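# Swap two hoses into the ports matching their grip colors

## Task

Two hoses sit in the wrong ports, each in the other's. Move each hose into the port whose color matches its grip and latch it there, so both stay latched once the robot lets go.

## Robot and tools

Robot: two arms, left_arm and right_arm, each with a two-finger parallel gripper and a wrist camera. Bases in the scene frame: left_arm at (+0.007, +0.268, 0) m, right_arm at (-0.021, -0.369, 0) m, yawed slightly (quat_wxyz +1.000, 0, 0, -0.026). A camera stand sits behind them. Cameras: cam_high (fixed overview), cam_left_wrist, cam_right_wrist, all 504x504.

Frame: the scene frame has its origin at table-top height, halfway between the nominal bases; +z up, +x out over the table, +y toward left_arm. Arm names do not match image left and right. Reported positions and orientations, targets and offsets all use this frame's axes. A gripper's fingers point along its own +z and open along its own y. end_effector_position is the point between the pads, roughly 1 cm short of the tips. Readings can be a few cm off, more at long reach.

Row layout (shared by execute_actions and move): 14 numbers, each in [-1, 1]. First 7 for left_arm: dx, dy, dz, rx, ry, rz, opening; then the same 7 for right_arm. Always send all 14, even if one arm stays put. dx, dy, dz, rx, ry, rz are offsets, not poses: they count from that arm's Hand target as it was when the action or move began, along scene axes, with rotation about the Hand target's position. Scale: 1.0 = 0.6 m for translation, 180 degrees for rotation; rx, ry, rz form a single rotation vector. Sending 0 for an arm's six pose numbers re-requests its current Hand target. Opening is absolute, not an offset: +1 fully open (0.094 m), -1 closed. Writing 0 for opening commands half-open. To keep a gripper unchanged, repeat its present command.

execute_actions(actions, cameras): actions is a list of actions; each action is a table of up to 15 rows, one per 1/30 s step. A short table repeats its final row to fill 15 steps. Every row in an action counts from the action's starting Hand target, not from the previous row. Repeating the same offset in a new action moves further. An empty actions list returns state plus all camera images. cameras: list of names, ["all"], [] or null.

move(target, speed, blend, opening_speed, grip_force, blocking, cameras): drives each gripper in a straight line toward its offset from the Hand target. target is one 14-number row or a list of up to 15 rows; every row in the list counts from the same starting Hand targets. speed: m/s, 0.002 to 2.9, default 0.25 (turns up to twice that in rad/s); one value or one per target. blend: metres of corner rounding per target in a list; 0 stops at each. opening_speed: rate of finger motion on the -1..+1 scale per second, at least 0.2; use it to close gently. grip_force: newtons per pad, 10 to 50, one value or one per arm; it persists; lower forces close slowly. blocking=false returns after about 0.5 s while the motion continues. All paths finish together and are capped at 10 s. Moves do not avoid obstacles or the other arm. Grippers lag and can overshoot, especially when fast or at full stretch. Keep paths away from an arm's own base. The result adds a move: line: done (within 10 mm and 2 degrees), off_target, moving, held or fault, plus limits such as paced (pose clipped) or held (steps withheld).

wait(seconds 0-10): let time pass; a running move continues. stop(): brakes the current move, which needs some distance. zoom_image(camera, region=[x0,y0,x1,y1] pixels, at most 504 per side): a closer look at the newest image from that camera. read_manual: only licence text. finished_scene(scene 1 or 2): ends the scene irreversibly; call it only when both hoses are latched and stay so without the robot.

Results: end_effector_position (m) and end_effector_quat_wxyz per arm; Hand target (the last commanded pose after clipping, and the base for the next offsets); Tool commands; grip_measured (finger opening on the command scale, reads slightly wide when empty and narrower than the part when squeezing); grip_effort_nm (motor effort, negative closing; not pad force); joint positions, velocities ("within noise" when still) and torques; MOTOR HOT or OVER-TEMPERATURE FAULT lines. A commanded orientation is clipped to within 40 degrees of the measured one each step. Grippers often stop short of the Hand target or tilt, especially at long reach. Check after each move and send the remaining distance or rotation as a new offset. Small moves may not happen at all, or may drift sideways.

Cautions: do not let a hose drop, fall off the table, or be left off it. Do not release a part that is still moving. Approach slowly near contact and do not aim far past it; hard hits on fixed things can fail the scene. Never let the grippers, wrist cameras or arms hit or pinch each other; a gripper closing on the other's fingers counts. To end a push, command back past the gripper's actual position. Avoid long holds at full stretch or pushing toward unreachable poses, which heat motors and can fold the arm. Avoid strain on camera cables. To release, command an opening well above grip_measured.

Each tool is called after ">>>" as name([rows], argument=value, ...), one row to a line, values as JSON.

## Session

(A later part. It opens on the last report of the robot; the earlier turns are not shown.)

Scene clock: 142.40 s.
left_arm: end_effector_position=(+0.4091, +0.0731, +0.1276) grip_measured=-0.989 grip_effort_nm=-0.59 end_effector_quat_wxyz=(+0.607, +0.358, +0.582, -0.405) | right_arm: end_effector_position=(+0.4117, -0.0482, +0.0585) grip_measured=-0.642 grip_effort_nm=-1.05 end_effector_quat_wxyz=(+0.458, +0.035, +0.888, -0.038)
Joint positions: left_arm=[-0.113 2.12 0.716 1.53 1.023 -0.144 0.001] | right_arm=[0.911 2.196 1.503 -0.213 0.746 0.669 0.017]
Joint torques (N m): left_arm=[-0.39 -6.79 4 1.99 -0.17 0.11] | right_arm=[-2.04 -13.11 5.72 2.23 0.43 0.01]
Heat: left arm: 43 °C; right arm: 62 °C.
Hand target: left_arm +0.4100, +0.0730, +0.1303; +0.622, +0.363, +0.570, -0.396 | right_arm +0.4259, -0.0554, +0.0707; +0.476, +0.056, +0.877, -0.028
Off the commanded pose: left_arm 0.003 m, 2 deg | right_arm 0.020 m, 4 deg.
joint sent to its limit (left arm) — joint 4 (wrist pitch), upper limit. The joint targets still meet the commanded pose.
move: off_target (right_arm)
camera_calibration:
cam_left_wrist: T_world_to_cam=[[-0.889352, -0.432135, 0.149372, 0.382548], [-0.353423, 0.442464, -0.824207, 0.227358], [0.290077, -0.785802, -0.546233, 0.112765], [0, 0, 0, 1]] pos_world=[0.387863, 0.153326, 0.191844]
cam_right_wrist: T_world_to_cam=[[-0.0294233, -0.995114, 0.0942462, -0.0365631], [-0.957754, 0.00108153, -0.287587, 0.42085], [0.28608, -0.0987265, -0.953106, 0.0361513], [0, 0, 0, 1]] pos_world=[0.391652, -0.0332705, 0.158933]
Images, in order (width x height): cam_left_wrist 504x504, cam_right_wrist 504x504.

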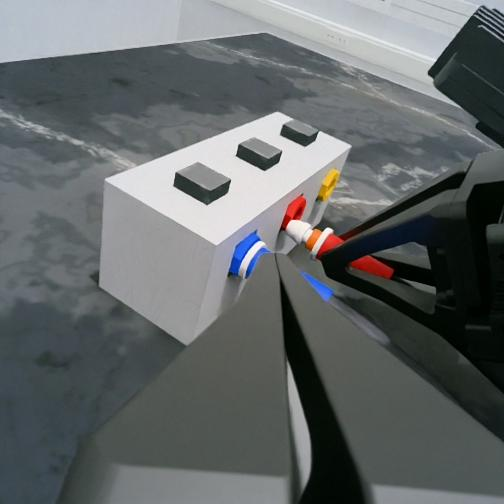

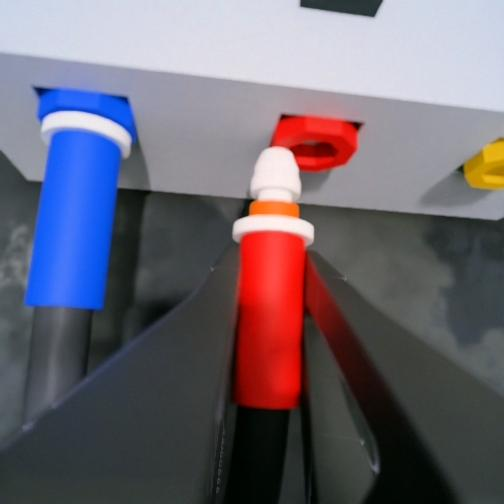

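>>> move([
  [0,0,0,0,0,0,-1, -0.065,-0.012,-0.012,0,0,0,-0.95],
  [0,0,0,0,0,0,-1, -0.02,0.0145,0.0005,0,0,0.0,-0.95],
], speed=0.12, cameras=["cam_left_wrist","cam_right_wrist"])

>>> zoom_image(camera="cam_left_wrist", region=[260, 150, 380, 270])

>>> zoom_image(camera="cam_right_wrist", region=[180, 60, 380, 260])

Scene clock: 144.70 s.
left_arm: end_effector_position=(+0.4091, +0.0731, +0.1276) grip_measured=-0.989 grip_effort_nm=-0.59 end_effector_quat_wxyz=(+0.607, +0.358, +0.582, -0.405) | right_arm: end_effector_position=(+0.4073, -0.0518, +0.0669) grip_measured=-0.642 grip_effort_nm=-1.05 end_effector_quat_wxyz=(+0.471, +0.052, +0.880, -0.033)
Joint positions: left_arm=[-0.113 2.12 0.716 1.53 1.023 -0.144 0.001] | right_arm=[0.919 2.164 1.466 -0.19 0.775 0.699 0.017]
Joint torques (N m): left_arm=[-0.4 -6.82 4.01 1.99 -0.16 0.1] | right_arm=[-0.06 -10.5 9.05 1.69 0.34 0.02]
Heat: left arm: 43 °C; right arm: 63 °C.
Hand target: left_arm +0.4100, +0.0730, +0.1303; +0.622, +0.363, +0.570, -0.396 | right_arm +0.4138, -0.0466, +0.0711; +0.476, +0.056, +0.877, -0.028
Off the commanded pose: left_arm 0.003 m, 2 deg | right_arm 0.009 m, 1 deg.
joint sent to its limit (left arm) — joint 4 (wrist pitch), upper limit. The joint targets still meet the commanded pose.
move: done
camera_calibration:
cam_left_wrist: T_world_to_cam=[[-0.889352, -0.432135, 0.149372, 0.382548], [-0.353423, 0.442464, -0.824207, 0.227358], [0.290077, -0.785802, -0.546233, 0.112765], [0, 0, 0, 1]] pos_world=[0.387863, 0.153326, 0.191844]
cam_right_wrist: T_world_to_cam=[[-0.0578481, -0.995901, 0.0695271, -0.027949], [-0.947716, 0.0328894, -0.317415, 0.418546], [0.313828, -0.0842538, -0.945734, 0.0339703], [0, 0, 0, 1]] pos_world=[0.384385, -0.038738, 0.166923]
Images, in order (width x height): cam_left_wrist 504x504, cam_right_wrist 504x504.

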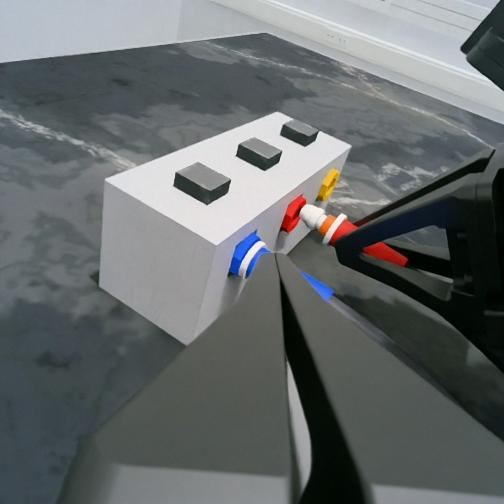

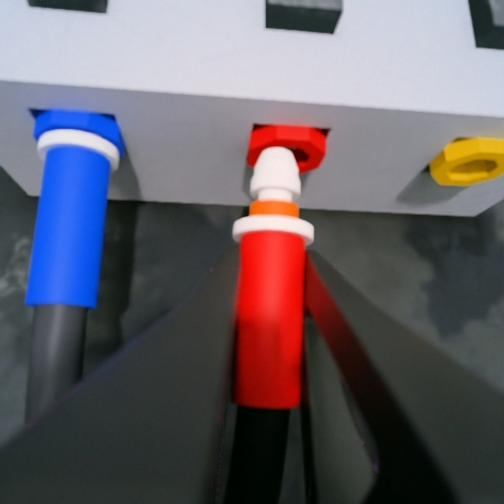

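Scaled by 4.200 from the camera's 504x504 image, which has a finer 720x720 frame.

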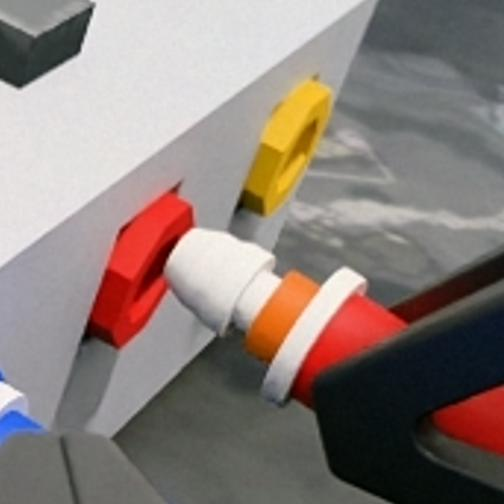

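Scaled by 2.520 from the camera's 504x504 image, which has a finer 720x720 frame.

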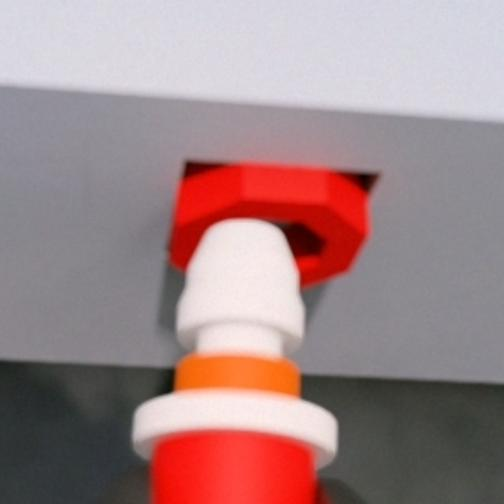

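>>> move(target=[0,0,0,0,0,0,-1,-0.06,-0.025,-0.02,0,0,0,-0.95], speed=0.12)

>>> execute_actions(actions=[])

Scene clock: 146.27 s.
left_arm: end_effector_position=(+0.4091, +0.0731, +0.1276) grip_measured=-0.989 grip_effort_nm=-0.59 end_effector_quat_wxyz=(+0.607, +0.358, +0.582, -0.405) | right_arm: end_effector_position=(+0.3757, -0.0635, +0.0342) grip_measured=-0.642 grip_effort_nm=-1.05 end_effector_quat_wxyz=(+0.455, +0.037, +0.888, -0.048)
Joint positions: left_arm=[-0.113 2.12 0.716 1.53 1.023 -0.144 0.001] | right_arm=[0.956 2.143 1.318 -0.139 0.785 0.73 0.017]
Joint torques (N m): left_arm=[-0.4 -6.79 4.01 1.99 -0.17 0.1] | right_arm=[0.42 -15.36 4.96 1.75 0.55 0.19]
Heat: left arm: 43 °C; right arm: 64 °C.
Hand target: left_arm +0.4100, +0.0730, +0.1303; +0.622, +0.363, +0.570, -0.396 | right_arm +0.3779, -0.0618, +0.0591; +0.476, +0.056, +0.877, -0.028
Off the commanded pose: left_arm 0.003 m, 2 deg | right_arm 0.025 m, 4 deg.
joint sent to its limit (left arm) — joint 4 (wrist pitch), upper limit. The joint targets still meet the commanded pose.
move: off_target (right_arm)

Scene clock: 146.27 s.
left_arm: end_effector_position=(+0.4091, +0.0731, +0.1276) grip_measured=-0.989 grip_effort_nm=-0.59 end_effector_quat_wxyz=(+0.607, +0.358, +0.582, -0.405) | right_arm: end_effector_position=(+0.3757, -0.0635, +0.0342) grip_measured=-0.642 grip_effort_nm=-1.05 end_effector_quat_wxyz=(+0.455, +0.037, +0.888, -0.048)
Joint positions: left_arm=[-0.113 2.12 0.716 1.53 1.023 -0.144 0.001] | right_arm=[0.956 2.143 1.318 -0.139 0.785 0.73 0.017]
Joint velocities: within noise
Joint torques (N m): left_arm=[-0.4 -6.79 4.01 1.99 -0.17 0.1] | right_arm=[0.42 -15.36 4.96 1.75 0.55 0.19]
Heat: left arm: 43 °C; right arm: 64 °C.
Hand target: left_arm +0.4100, +0.0730, +0.1303; +0.622, +0.363, +0.570, -0.396 | right_arm +0.3779, -0.0618, +0.0591; +0.476, +0.056, +0.877, -0.028
Tool commands: left_gripper/opening=-1.0 right_gripper/opening=-0.95
Off the commanded pose: left_arm 0.003 m, 2 deg | right_arm 0.025 m, 4 deg.
camera_calibration:
cam_left_wrist: T_world_to_cam=[[-0.889352, -0.432135, 0.149372, 0.382548], [-0.353423, 0.442464, -0.824207, 0.227358], [0.290077, -0.785802, -0.546233, 0.112765], [0, 0, 0, 1]] pos_world=[0.387863, 0.153326, 0.191844]
cam_right_wrist: T_world_to_cam=[[-0.0418111, -0.993042, 0.110087, -0.0462695], [-0.959443, 0.0091617, -0.281755, 0.380285], [0.278786, -0.117402, -0.95315, 0.0232933], [0, 0, 0, 1]] pos_world=[0.356434, -0.0466969, 0.134443]

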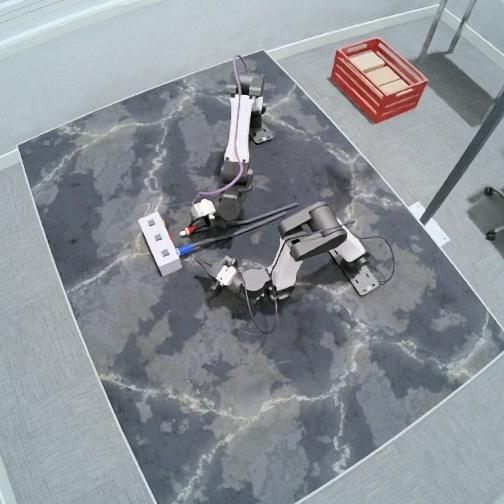

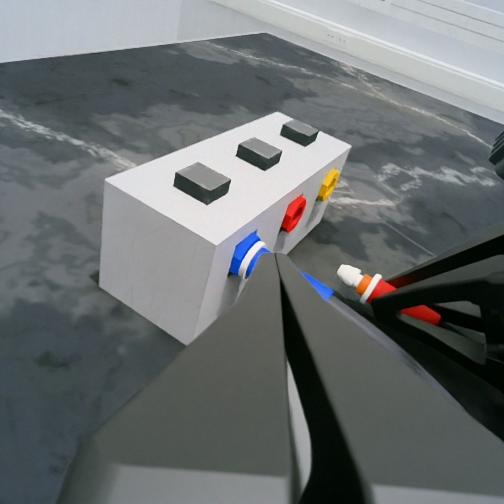

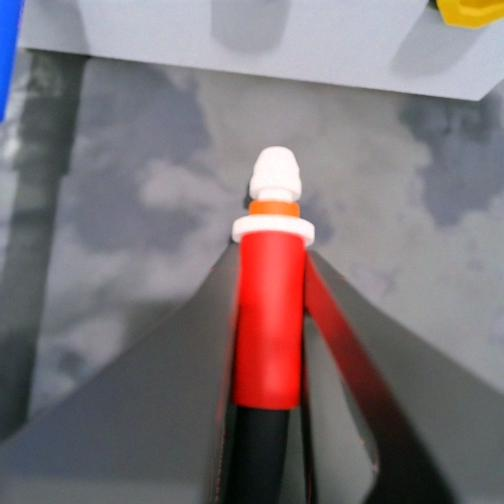

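>>> move([
  [0,0,0,0,0,0,-1,0.0118,-0.0037,0.0348,0,0,0,-0.95],
  [0,0,0,0,0,0,-1,0.0593,0.0205,0.0165,0,0,0,-0.95],
], speed=0.12, cameras=["all"])

>>> zoom_image(camera="cam_left_wrist", region=[260, 150, 380, 270])

>>> zoom_image(camera="cam_right_wrist", region=[180, 60, 380, 260])

Scene clock: 148.07 s.
left_arm: end_effector_position=(+0.4091, +0.0731, +0.1276) grip_measured=-0.989 grip_effort_nm=-0.59 end_effector_quat_wxyz=(+0.607, +0.358, +0.582, -0.405) | right_arm: end_effector_position=(+0.4062, -0.0563, +0.0630) grip_measured=-0.642 grip_effort_nm=-1.05 end_effector_quat_wxyz=(+0.469, +0.052, +0.881, -0.037)
Joint positions: left_arm=[-0.113 2.12 0.716 1.53 1.023 -0.144 0.001] | right_arm=[0.915 2.16 1.445 -0.177 0.775 0.697 0.017]
Joint torques (N m): left_arm=[-0.39 -6.79 4.01 1.99 -0.17 0.1] | right_arm=[0.08 -10.59 9.32 1.69 0.33 0]
Heat: left arm: 43 °C; right arm: 65 °C.
Hand target: left_arm +0.4100, +0.0730, +0.1303; +0.622, +0.363, +0.570, -0.396 | right_arm +0.4134, -0.0493, +0.0689; +0.476, +0.056, +0.877, -0.028
Off the commanded pose: left_arm 0.003 m, 2 deg | right_arm 0.012 m, 1 deg.
joint sent to its limit (left arm) — joint 4 (wrist pitch), upper limit. The joint targets still meet the commanded pose.
move: off_target (right_arm)
camera_calibration:
cam_left_wrist: T_world_to_cam=[[-0.889352, -0.432135, 0.149372, 0.382548], [-0.353423, 0.442464, -0.824207, 0.227358], [0.290077, -0.785802, -0.546233, 0.112765], [0, 0, 0, 1]] pos_world=[0.387863, 0.153326, 0.191844]
cam_right_wrist: T_world_to_cam=[[-0.0603563, -0.995313, 0.0755606, -0.0314158], [-0.948636, 0.0336443, -0.314576, 0.416588], [0.31056, -0.0906662, -0.94622, 0.0312861], [0, 0, 0, 1]] pos_world=[0.383578, -0.0424478, 0.163026]

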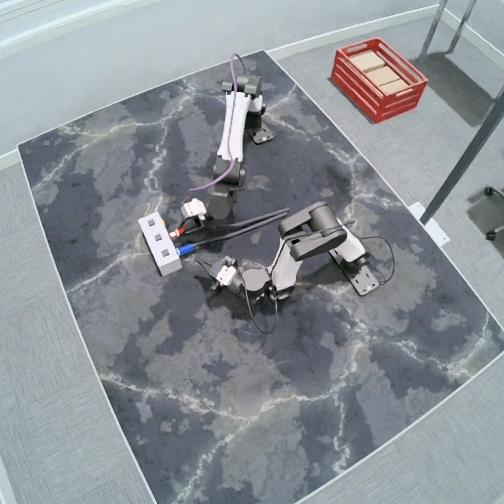

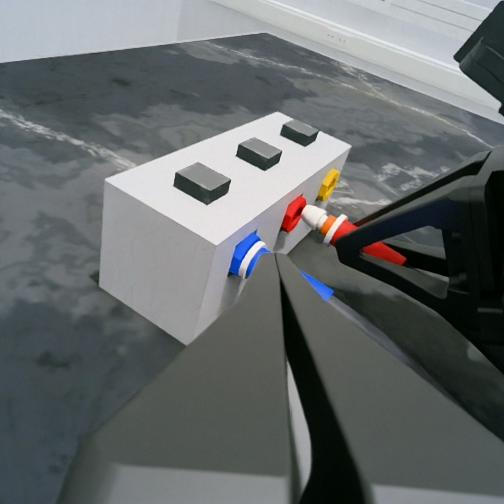

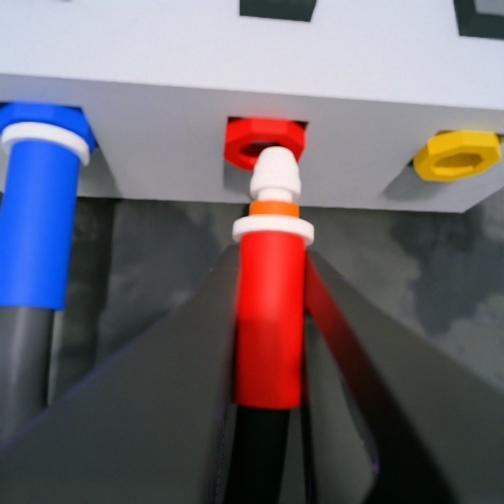

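Scaled by 4.200 from the camera's 504x504 image, which has a finer 720x720 frame.

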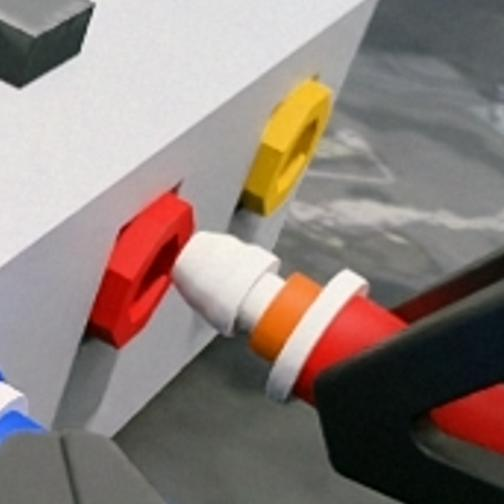

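Scaled by 2.520 from the camera's 504x504 image, which has a finer 720x720 frame.

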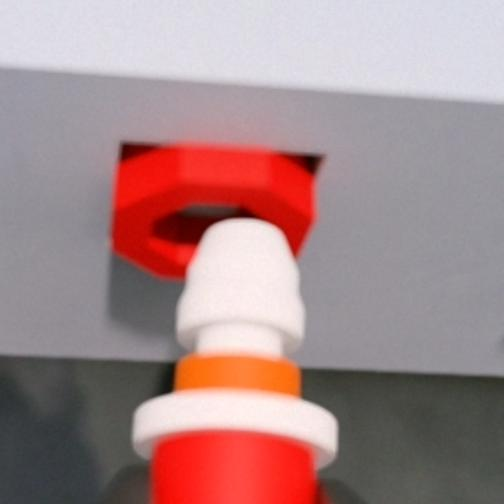

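>>> move([
  [0,0,0,0,0,0,-1,-0.0473,-0.0245,0.0185,0,0,0,-0.95],
  [0,0,0,0,0,0,-1,0,0.0025,0,0,0,0,-0.95],
], speed=0.12, cameras=["cam_left_wrist","cam_right_wrist"])

>>> zoom_image(camera="cam_left_wrist", region=[260, 150, 380, 270])

>>> zoom_image(camera="cam_right_wrist", region=[180, 60, 380, 260])

Scene clock: 150.10 s.
left_arm: end_effector_position=(+0.4091, +0.0731, +0.1276) grip_measured=-0.989 grip_effort_nm=-0.59 end_effector_quat_wxyz=(+0.607, +0.358, +0.582, -0.405) | right_arm: end_effector_position=(+0.4053, -0.0552, +0.0626) grip_measured=-0.642 grip_effort_nm=-1.05 end_effector_quat_wxyz=(+0.468, +0.051, +0.881, -0.037)
Joint positions: left_arm=[-0.113 2.12 0.716 1.53 1.023 -0.144 0.001] | right_arm=[0.918 2.162 1.449 -0.184 0.775 0.699 0.017]
Joint torques (N m): left_arm=[-0.42 -6.8 4.01 1.99 -0.17 0.1] | right_arm=[-0.08 -10.33 9.48 1.71 0.34 0]
Heat: left arm: 43 °C; right arm: 65 °C.
Hand target: left_arm +0.4100, +0.0730, +0.1303; +0.622, +0.363, +0.570, -0.396 | right_arm +0.4135, -0.0478, +0.0690; +0.476, +0.056, +0.877, -0.028
Off the commanded pose: left_arm 0.003 m, 2 deg | right_arm 0.013 m, 2 deg.
joint sent to its limit (left arm) — joint 4 (wrist pitch), upper limit. The joint targets still meet the commanded pose.
move: off_target (right_arm)
camera_calibration:
cam_left_wrist: T_world_to_cam=[[-0.889352, -0.432135, 0.149372, 0.382548], [-0.353423, 0.442464, -0.824207, 0.227358], [0.290077, -0.785802, -0.546233, 0.112765], [0, 0, 0, 1]] pos_world=[0.387863, 0.153326, 0.191844]
cam_right_wrist: T_world_to_cam=[[-0.0585251, -0.99524, 0.0779272, -0.031314], [-0.949633, 0.0314306, -0.311783, 0.415686], [0.307849, -0.0922494, -0.946952, 0.0322963], [0, 0, 0, 1]] pos_world=[0.382975, -0.0412509, 0.162627]
Images, in order (width x height): cam_left_wrist 504x504, cam_right_wrist 504x504.

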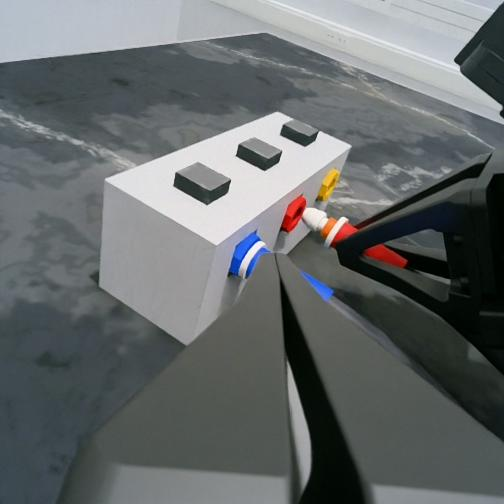

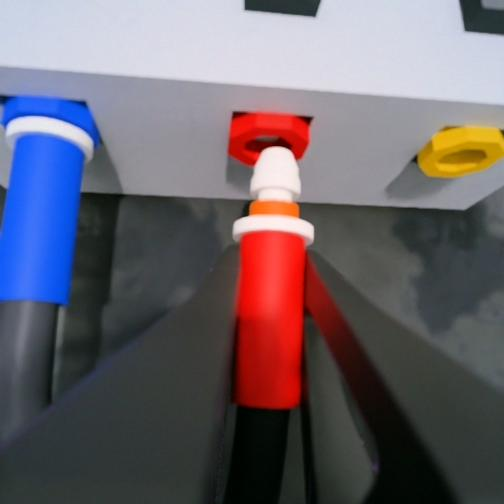

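Scaled by 4.200 from the camera's 504x504 image, which has a finer 720x720 frame.

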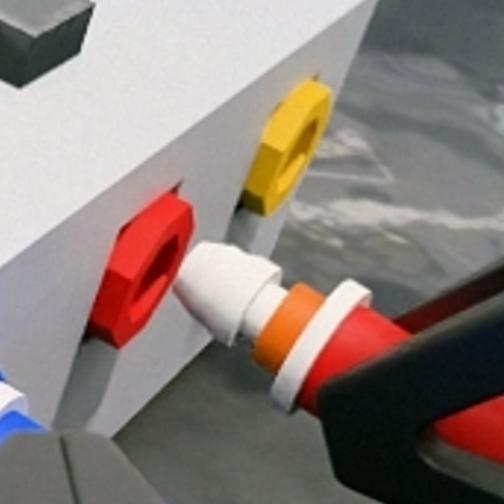

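Scaled by 2.520 from the camera's 504x504 image, which has a finer 720x720 frame.

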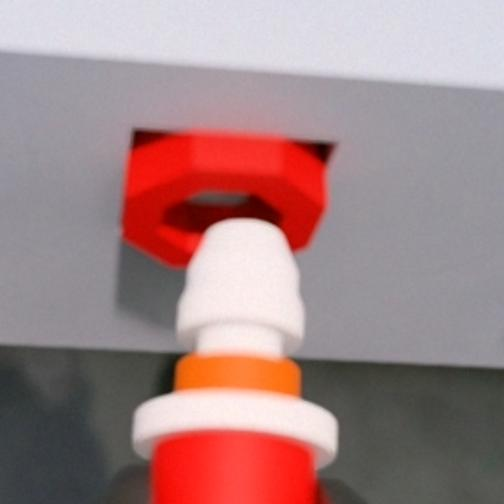

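>>> move(target=[0,0,0,0,0,0,-1,0.02,-0.0005,0.003,0,0,0,-0.95], speed=0.12, cameras=["cam_left_wrist","cam_right_wrist"])

>>> zoom_image(camera="cam_left_wrist", region=[260, 150, 380, 270])

>>> zoom_image(camera="cam_right_wrist", region=[180, 60, 380, 260])

Scene clock: 151.37 s.
left_arm: end_effector_position=(+0.4091, +0.0731, +0.1276) grip_measured=-0.989 grip_effort_nm=-0.58 end_effector_quat_wxyz=(+0.607, +0.358, +0.582, -0.405) | right_arm: end_effector_position=(+0.4143, -0.0561, +0.0616) grip_measured=-0.642 grip_effort_nm=-1.04 end_effector_quat_wxyz=(+0.463, +0.047, +0.884, -0.040)
Joint positions: left_arm=[-0.113 2.12 0.716 1.53 1.023 -0.144 0.001] | right_arm=[0.9 2.182 1.484 -0.2 0.758 0.677 0.017]
Joint torques (N m): left_arm=[-0.39 -6.8 4.01 1.99 -0.17 0.1] | right_arm=[-0.2 -10.41 9.91 1.85 0.37 0.03]
Heat: left arm: 43 °C; right arm: 65 °C.
Hand target: left_arm +0.4100, +0.0730, +0.1303; +0.622, +0.363, +0.570, -0.396 | right_arm +0.4254, -0.0481, +0.0708; +0.476, +0.056, +0.877, -0.028
Off the commanded pose: left_arm 0.003 m, 2 deg | right_arm 0.017 m, 2 deg.
joint sent to its limit (left arm) — joint 4 (wrist pitch), upper limit. The joint targets still meet the commanded pose.
move: off_target (right_arm)
camera_calibration:
cam_left_wrist: T_world_to_cam=[[-0.889352, -0.432135, 0.149372, 0.382548], [-0.353423, 0.442464, -0.824207, 0.227358], [0.290077, -0.785802, -0.546233, 0.112765], [0, 0, 0, 1]] pos_world=[0.387863, 0.153326, 0.191844]
cam_right_wrist: T_world_to_cam=[[-0.0534448, -0.994756, 0.0872014, -0.0342465], [-0.953465, 0.0248863, -0.300476, 0.424518], [0.29673, -0.0992024, -0.949795, 0.0329409], [0, 0, 0, 1]] pos_world=[0.393158, -0.0413638, 0.161831]
Images, in order (width x height): cam_left_wrist 504x504, cam_right_wrist 504x504.

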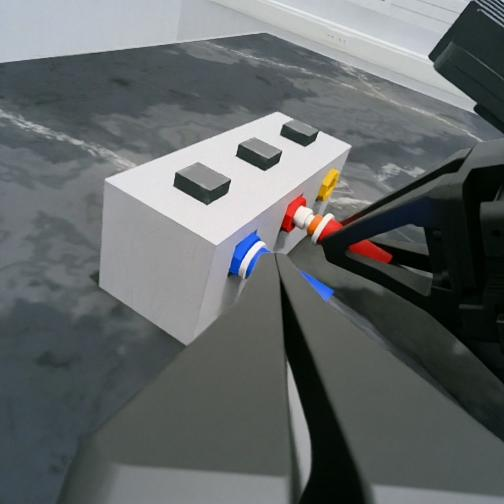

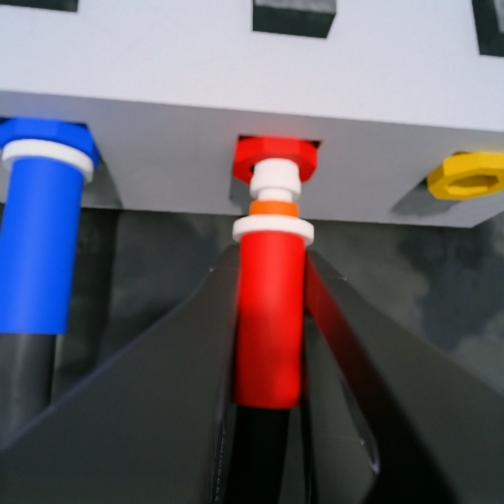

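Scaled by 4.200 from the camera's 504x504 image, which has a finer 720x720 frame.

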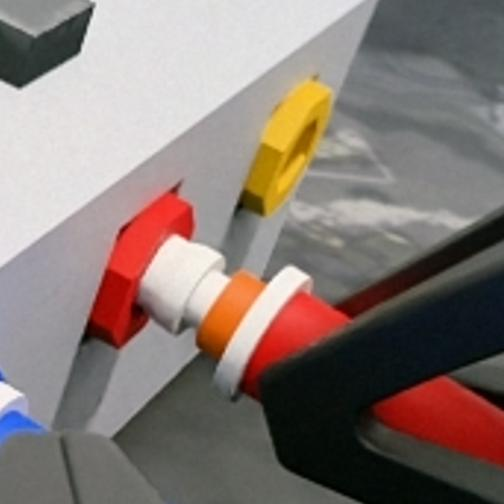

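Scaled by 2.520 from the camera's 504x504 image, which has a finer 720x720 frame.

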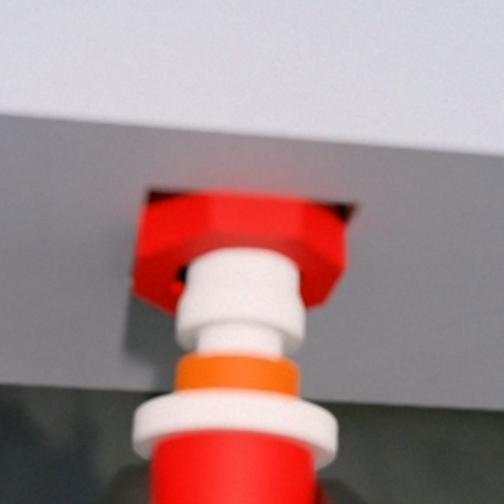

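>>> move(target=[0,0,0,0,0,0,-1,0.06,-0.003,0.025,-0.0037,-0.0555,-0.004,-0.95], speed=0.15, cameras=["cam_left_wrist","cam_right_wrist"])

>>> zoom_image(camera="cam_left_wrist", region=[260, 150, 380, 270])

>>> zoom_image(camera="cam_right_wrist", region=[180, 60, 380, 260])

Scene clock: 153.07 s.
left_arm: end_effector_position=(+0.4091, +0.0731, +0.1276) grip_measured=-0.989 grip_effort_nm=-0.59 end_effector_quat_wxyz=(+0.607, +0.358, +0.582, -0.405) | right_arm: end_effector_position=(+0.4223, -0.0575, +0.0614) grip_measured=-0.642 grip_effort_nm=-1.05 end_effector_quat_wxyz=(+0.489, +0.009, +0.868, -0.084)
Joint positions: left_arm=[-0.113 2.12 0.716 1.53 1.023 -0.144 0.001] | right_arm=[0.904 2.215 1.484 -0.124 0.832 0.546 0.017]
Joint torques (N m): left_arm=[-0.4 -6.82 4.01 1.99 -0.17 0.1] | right_arm=[-3.21 -10.55 8.44 3.95 0.49 -0.07]
Heat: left arm: 43 °C; right arm: 66 °C.
Hand target: left_arm +0.4100, +0.0730, +0.1303; +0.622, +0.363, +0.570, -0.396 | right_arm +0.4614, -0.0499, +0.0858; +0.551, +0.061, +0.832, -0.031
Off the commanded pose: left_arm 0.003 m, 2 deg | right_arm 0.047 m, 12 deg.
joint sent to its limit (left arm) — joint 4 (wrist pitch), upper limit. The joint targets still meet the commanded pose.
move: off_target (right_arm)
camera_calibration:
cam_left_wrist: T_world_to_cam=[[-0.889352, -0.432135, 0.149372, 0.382548], [-0.353423, 0.442464, -0.824207, 0.227358], [0.290077, -0.785802, -0.546233, 0.112765], [0, 0, 0, 1]] pos_world=[0.387863, 0.153326, 0.191844]
cam_right_wrist: T_world_to_cam=[[-0.0341522, -0.979525, 0.198406, -0.049323], [-0.936033, -0.0382235, -0.34983, 0.424218], [0.350251, -0.197662, -0.915562, -0.000177218], [0, 0, 0, 1]] pos_world=[0.395459, -0.032133, 0.158028]
Images, in order (width x height): cam_left_wrist 504x504, cam_right_wrist 504x504.

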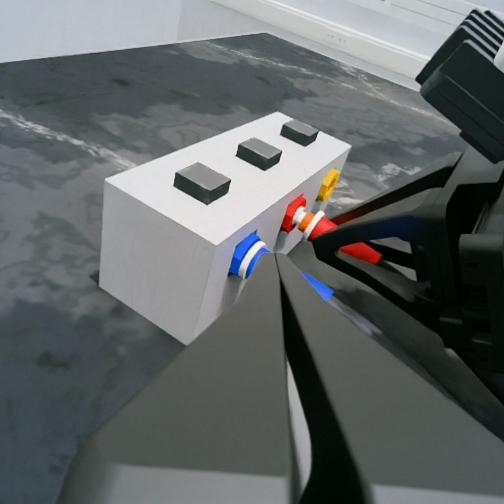

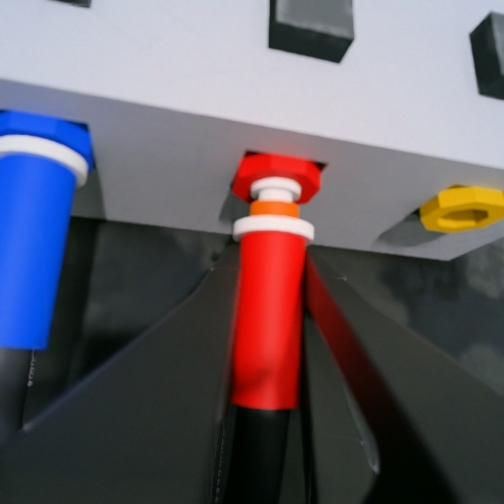

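Scaled by 4.200 from the camera's 504x504 image, which has a finer 720x720 frame.

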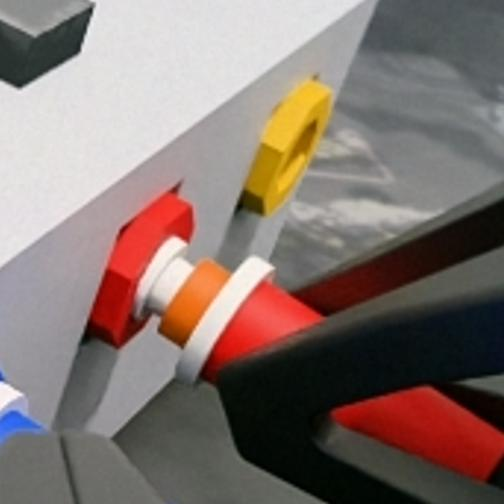

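Scaled by 2.520 from the camera's 504x504 image, which has a finer 720x720 frame.

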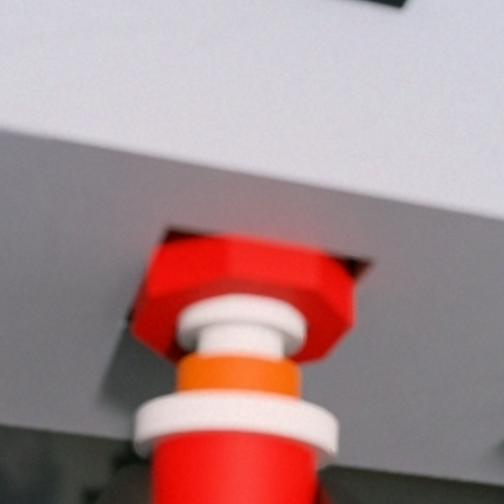

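>>> move(target=[0,0,0,0,0,0,-1,0.085,-0.002,0.045,0.012,-0.0555,-0.015,-0.95], speed=0.2, cameras=["cam_left_wrist","cam_right_wrist"])

>>> zoom_image(camera="cam_left_wrist", region=[260, 150, 380, 270])

>>> zoom_image(camera="cam_right_wrist", region=[180, 60, 380, 260])

Scene clock: 154.50 s.
left_arm: end_effector_position=(+0.4091, +0.0731, +0.1276) grip_measured=-0.989 grip_effort_nm=-0.59 end_effector_quat_wxyz=(+0.607, +0.358, +0.582, -0.405) | right_arm: end_effector_position=(+0.4279, -0.0590, +0.0611) grip_measured=-0.642 grip_effort_nm=-1.05 end_effector_quat_wxyz=(+0.510, -0.008, +0.852, -0.117)
Joint positions: left_arm=[-0.113 2.12 0.716 1.53 1.023 -0.144 0.001] | right_arm=[0.909 2.247 1.484 -0.054 0.901 0.459 0.017]
Joint torques (N m): left_arm=[-0.42 -6.8 4.01 1.99 -0.17 0.1] | right_arm=[-7.91 -10.33 13.11 5.21 0.48 -0.11]
Heat: left arm: 43 °C; right arm: 66 °C.
Hand target: left_arm +0.4100, +0.0730, +0.1303; +0.622, +0.363, +0.570, -0.396 | right_arm +0.5125, -0.0512, +0.1126; +0.619, +0.093, +0.780, -0.023
Off the commanded pose: left_arm 0.003 m, 2 deg | right_arm 0.099 m, 22 deg.
joint sent to its limit (left arm) — joint 4 (wrist pitch), upper limit. The joint targets still meet the commanded pose.
move: off_target (right_arm)
camera_calibration:
cam_left_wrist: T_world_to_cam=[[-0.889352, -0.432135, 0.149372, 0.382548], [-0.353423, 0.442464, -0.824207, 0.227358], [0.290077, -0.785802, -0.546233, 0.112765], [0, 0, 0, 1]] pos_world=[0.387863, 0.153326, 0.191844]
cam_right_wrist: T_world_to_cam=[[-0.0454757, -0.960954, 0.272946, -0.0491339], [-0.917767, -0.0677124, -0.391303, 0.422326], [0.394506, -0.268295, -0.878853, -0.0280545], [0, 0, 0, 1]] pos_world=[0.39643, -0.0261457, 0.154013]
Images, in order (width x height): cam_left_wrist 504x504, cam_right_wrist 504x504.

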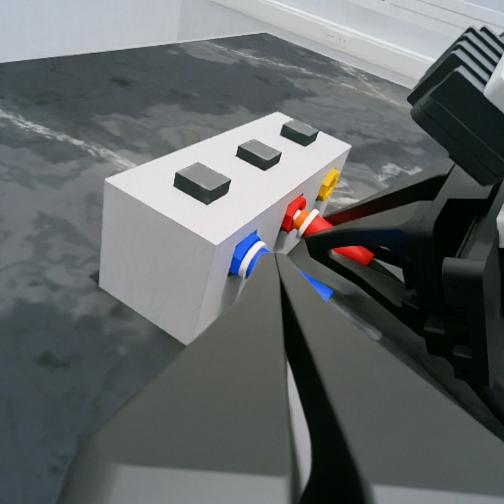

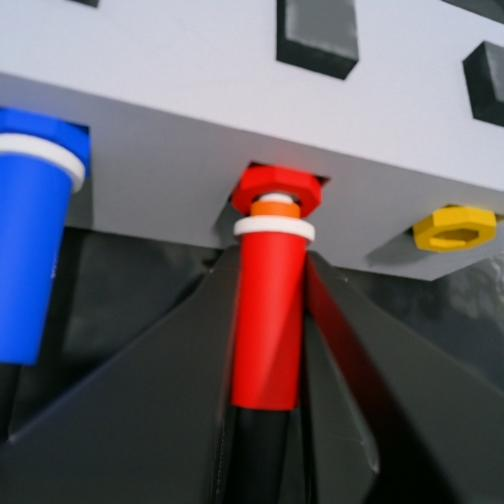

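Scaled by 4.200 from the camera's 504x504 image, which has a finer 720x720 frame.

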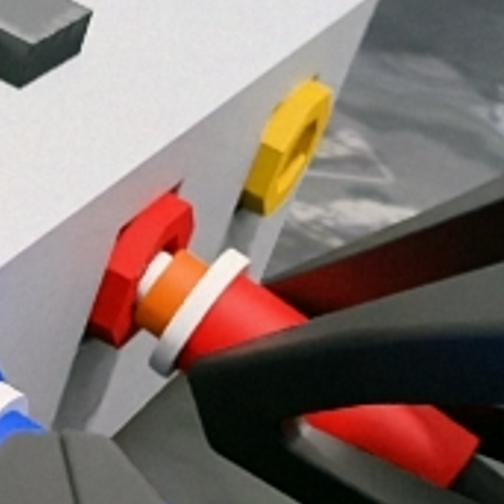

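Scaled by 2.520 from the camera's 504x504 image, which has a finer 720x720 frame.

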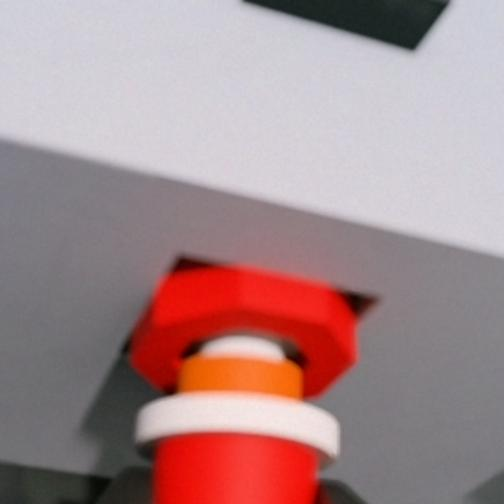

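>>> move(target=[0,0,0,0,0,0,-1,0.05,0.003,0.04,0.05,-0.02,0.01,-0.95], speed=0.25, cameras=["cam_left_wrist","cam_right_wrist"])

>>> zoom_image(camera="cam_left_wrist", region=[260, 150, 380, 270])

>>> zoom_image(camera="cam_right_wrist", region=[180, 60, 380, 260])

Scene clock: 155.50 s.
left_arm: end_effector_position=(+0.4091, +0.0731, +0.1276) grip_measured=-0.989 grip_effort_nm=-0.59 end_effector_quat_wxyz=(+0.607, +0.358, +0.582, -0.405) | right_arm: end_effector_position=(+0.4284, -0.0580, +0.0604) grip_measured=-0.642 grip_effort_nm=-1.05 end_effector_quat_wxyz=(+0.510, +0.001, +0.853, -0.107)
Joint positions: left_arm=[-0.113 2.12 0.716 1.53 1.023 -0.144 0.001] | right_arm=[0.907 2.247 1.484 -0.052 0.891 0.483 0.017]
Joint torques (N m): left_arm=[-0.39 -6.83 4.01 1.99 -0.17 0.11] | right_arm=[-11.49 -14.02 14.05 5.64 -0.19 0.15]
Heat: left arm: 43 °C; right arm: 66 °C.
Hand target: left_arm +0.4100, +0.0730, +0.1303; +0.622, +0.363, +0.570, -0.396 | right_arm +0.5424, -0.0493, +0.1367; +0.634, +0.130, +0.760, +0.051
Off the commanded pose: left_arm 0.003 m, 2 deg | right_arm 0.137 m, 29 deg.
joint sent to its limit (left arm) — joint 4 (wrist pitch), upper limit. The joint targets still meet the commanded pose.
move: off_target (right_arm)
camera_calibration:
cam_left_wrist: T_world_to_cam=[[-0.889352, -0.432135, 0.149372, 0.382548], [-0.353423, 0.442464, -0.824207, 0.227358], [0.290077, -0.785802, -0.546233, 0.112765], [0, 0, 0, 1]] pos_world=[0.387863, 0.153326, 0.191844]
cam_right_wrist: T_world_to_cam=[[-0.0507172, -0.967667, 0.247081, -0.0445566], [-0.917948, -0.0522973, -0.393239, 0.423603], [0.393446, -0.246752, -0.885615, -0.0265338], [0, 0, 0, 1]] pos_world=[0.397026, -0.0275099, 0.154088]
Images, in order (width x height): cam_left_wrist 504x504, cam_right_wrist 504x504.

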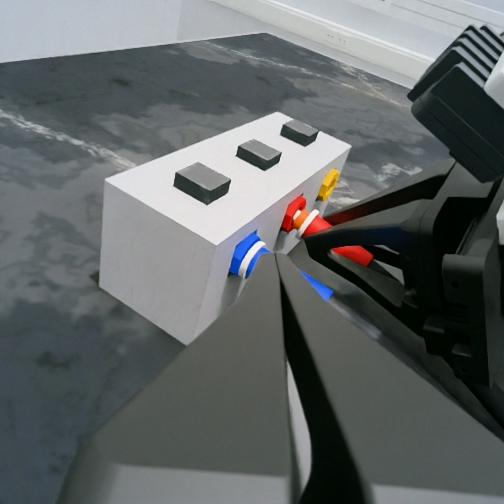

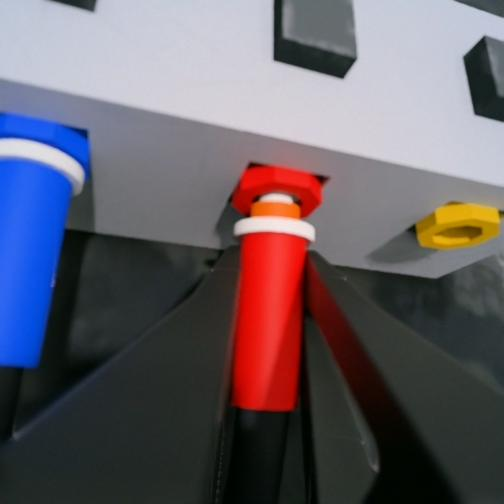

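Scaled by 4.200 from the camera's 504x504 image, which has a finer 720x720 frame.

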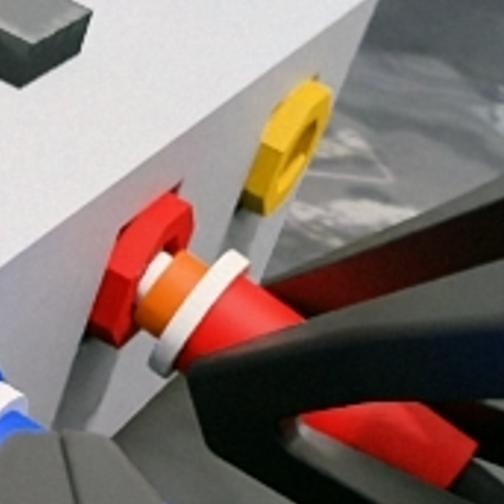

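Scaled by 2.520 from the camera's 504x504 image, which has a finer 720x720 frame.

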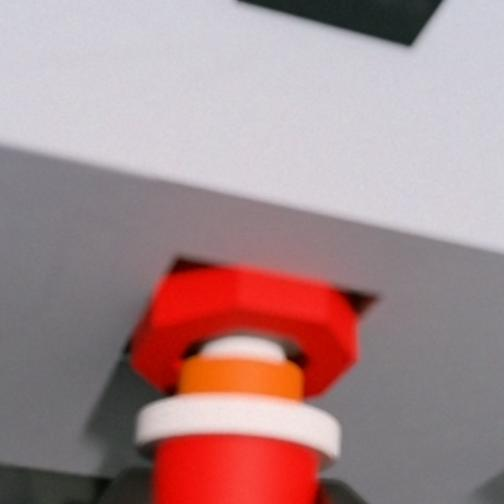

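>>> move(target=[0,0,0,0,0,0,-1,0.02,0.0,0.07,0.03,0,0.015,-0.95], speed=0.3, cameras=["cam_left_wrist","cam_right_wrist"])

>>> zoom_image(camera="cam_left_wrist", region=[260, 150, 380, 270])

>>> zoom_image(camera="cam_right_wrist", region=[180, 60, 380, 260])

Scene clock: 157.00 s.
left_arm: end_effector_position=(+0.4091, +0.0731, +0.1276) grip_measured=-0.989 grip_effort_nm=-0.59 end_effector_quat_wxyz=(+0.607, +0.358, +0.582, -0.405) | right_arm: end_effector_position=(+0.4352, -0.0595, +0.0654) grip_measured=-0.642 grip_effort_nm=-1.05 end_effector_quat_wxyz=(+0.468, +0.011, +0.883, -0.025)
Joint positions: left_arm=[-0.113 2.12 0.716 1.53 1.023 -0.144 0.001] | right_arm=[0.847 2.178 1.469 -0.098 0.68 0.539 0.017]
Joint torques (N m): left_arm=[-0.42 -6.79 4.01 1.99 -0.16 0.11] | right_arm=[-9.4 -15.88 15.35 5.66 0.76 0.11]
Heat: left arm: 43 °C; right arm: 66 °C.
Hand target: left_arm +0.4100, +0.0730, +0.1303; +0.622, +0.363, +0.570, -0.396 | right_arm +0.5545, -0.0493, +0.1788; +0.626, +0.142, +0.760, +0.102
Off the commanded pose: left_arm 0.003 m, 2 deg | right_arm 0.165 m, 31 deg.
joint sent to its limit (left arm) — joint 4 (wrist pitch), upper limit. The joint targets still meet the commanded pose.
move: off_target (right_arm)
camera_calibration:
cam_left_wrist: T_world_to_cam=[[-0.889352, -0.432135, 0.149372, 0.382548], [-0.353423, 0.442464, -0.824207, 0.227358], [0.290077, -0.785802, -0.546233, 0.112765], [0, 0, 0, 1]] pos_world=[0.387863, 0.153326, 0.191844]
cam_right_wrist: T_world_to_cam=[[0.0228252, -0.995369, 0.0933742, -0.0704962], [-0.950339, -0.0505989, -0.307076, 0.440294], [0.310378, -0.0817281, -0.947093, 0.0248657], [0, 0, 0, 1]] pos_world=[0.41232, -0.0458591, 0.165336]
Images, in order (width x height): cam_left_wrist 504x504, cam_right_wrist 504x504.

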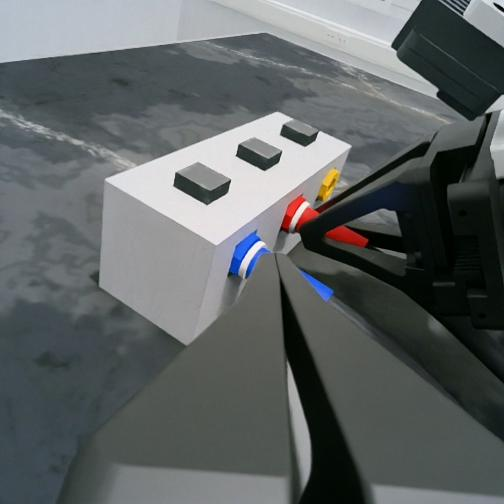

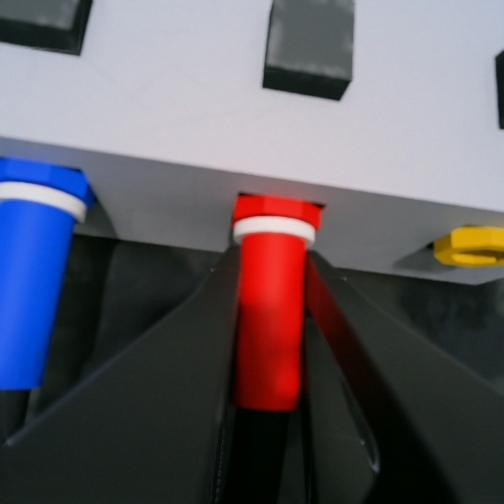

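Scaled by 4.200 from the camera's 504x504 image, which has a finer 720x720 frame.

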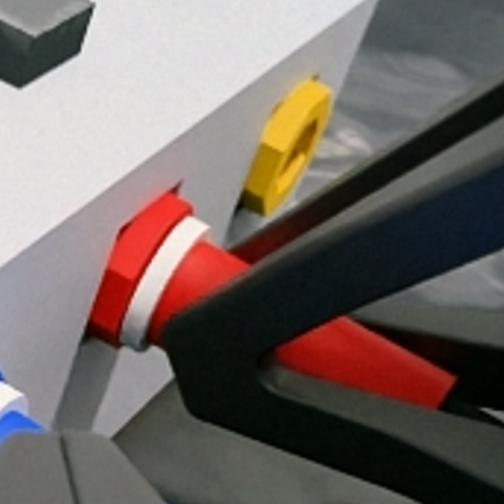

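Scaled by 2.520 from the camera's 504x504 image, which has a finer 720x720 frame.

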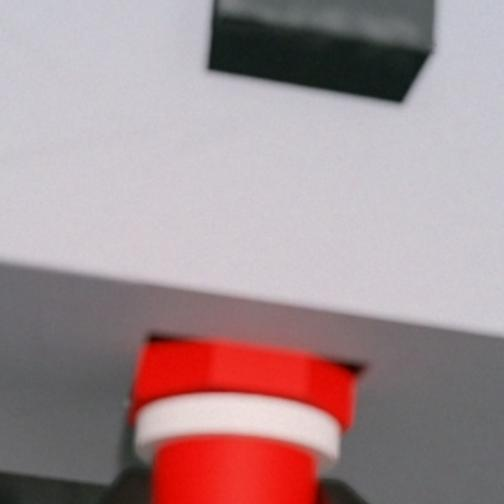

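>>> move(target=[0,0,0,0,0,0,-1,0.05,-0.005,0.0,0.0,0,0,-0.95], speed=0.2, cameras=["cam_left_wrist","cam_right_wrist"])

>>> zoom_image(camera="cam_left_wrist", region=[260, 150, 380, 270])

Scene clock: 158.47 s.
left_arm: end_effector_position=(+0.4091, +0.0731, +0.1276) grip_measured=-0.989 grip_effort_nm=-0.59 end_effector_quat_wxyz=(+0.607, +0.358, +0.582, -0.405) | right_arm: end_effector_position=(+0.4367, -0.0605, +0.0682) grip_measured=-0.642 grip_effort_nm=-1.04 end_effector_quat_wxyz=(+0.430, +0.013, +0.902, +0.008)
Joint positions: left_arm=[-0.113 2.12 0.716 1.53 1.023 -0.144 0.001] | right_arm=[0.814 2.155 1.504 -0.189 0.565 0.572 0.017]
Joint torques (N m): left_arm=[-0.4 -6.8 4.01 1.99 -0.17 0.1] | right_arm=[-9.81 -12.42 18.03 5.91 1.54 -0.09]
Heat: left arm: 43 °C; right arm: 67 °C.
Hand target: left_arm +0.4100, +0.0730, +0.1303; +0.622, +0.363, +0.570, -0.396 | right_arm +0.5844, -0.0524, +0.1788; +0.626, +0.141, +0.760, +0.102
Off the commanded pose: left_arm 0.003 m, 2 deg | right_arm 0.185 m, 33 deg.
joint sent to its limit (left arm) — joint 4 (wrist pitch), upper limit. The joint targets still meet the commanded pose.
move: off_target (right_arm)
camera_calibration:
cam_left_wrist: T_world_to_cam=[[-0.889352, -0.432135, 0.149372, 0.382548], [-0.353423, 0.442464, -0.824207, 0.227358], [0.290077, -0.785802, -0.546233, 0.112765], [0, 0, 0, 1]] pos_world=[0.387863, 0.153326, 0.191844]
cam_right_wrist: T_world_to_cam=[[0.0533549, -0.998166, 0.0285826, -0.080939], [-0.97123, -0.0585252, -0.23084, 0.445958], [0.23209, -0.0154438, -0.972572, 0.0669636], [0, 0, 0, 1]] pos_world=[0.421904, -0.0536567, 0.170385]
Images, in order (width x height): cam_left_wrist 504x504, cam_right_wrist 504x504.

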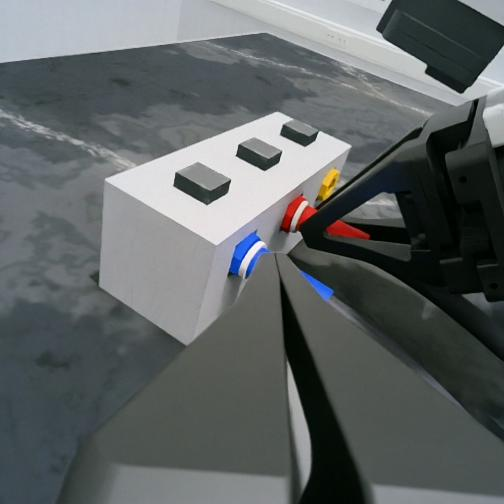

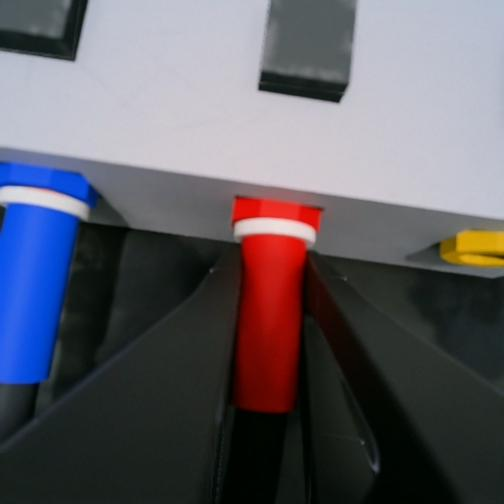

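Scaled by 4.200 from the camera's 504x504 image, which has a finer 720x720 frame.

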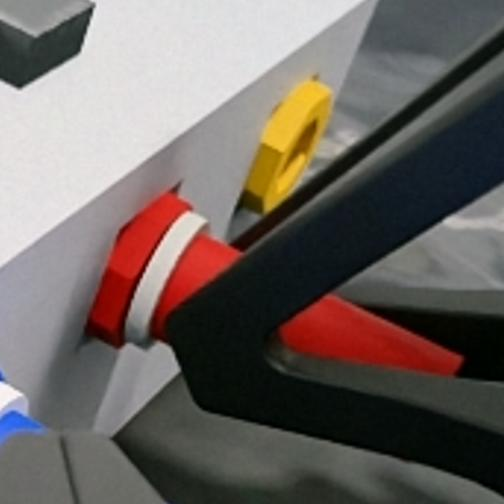

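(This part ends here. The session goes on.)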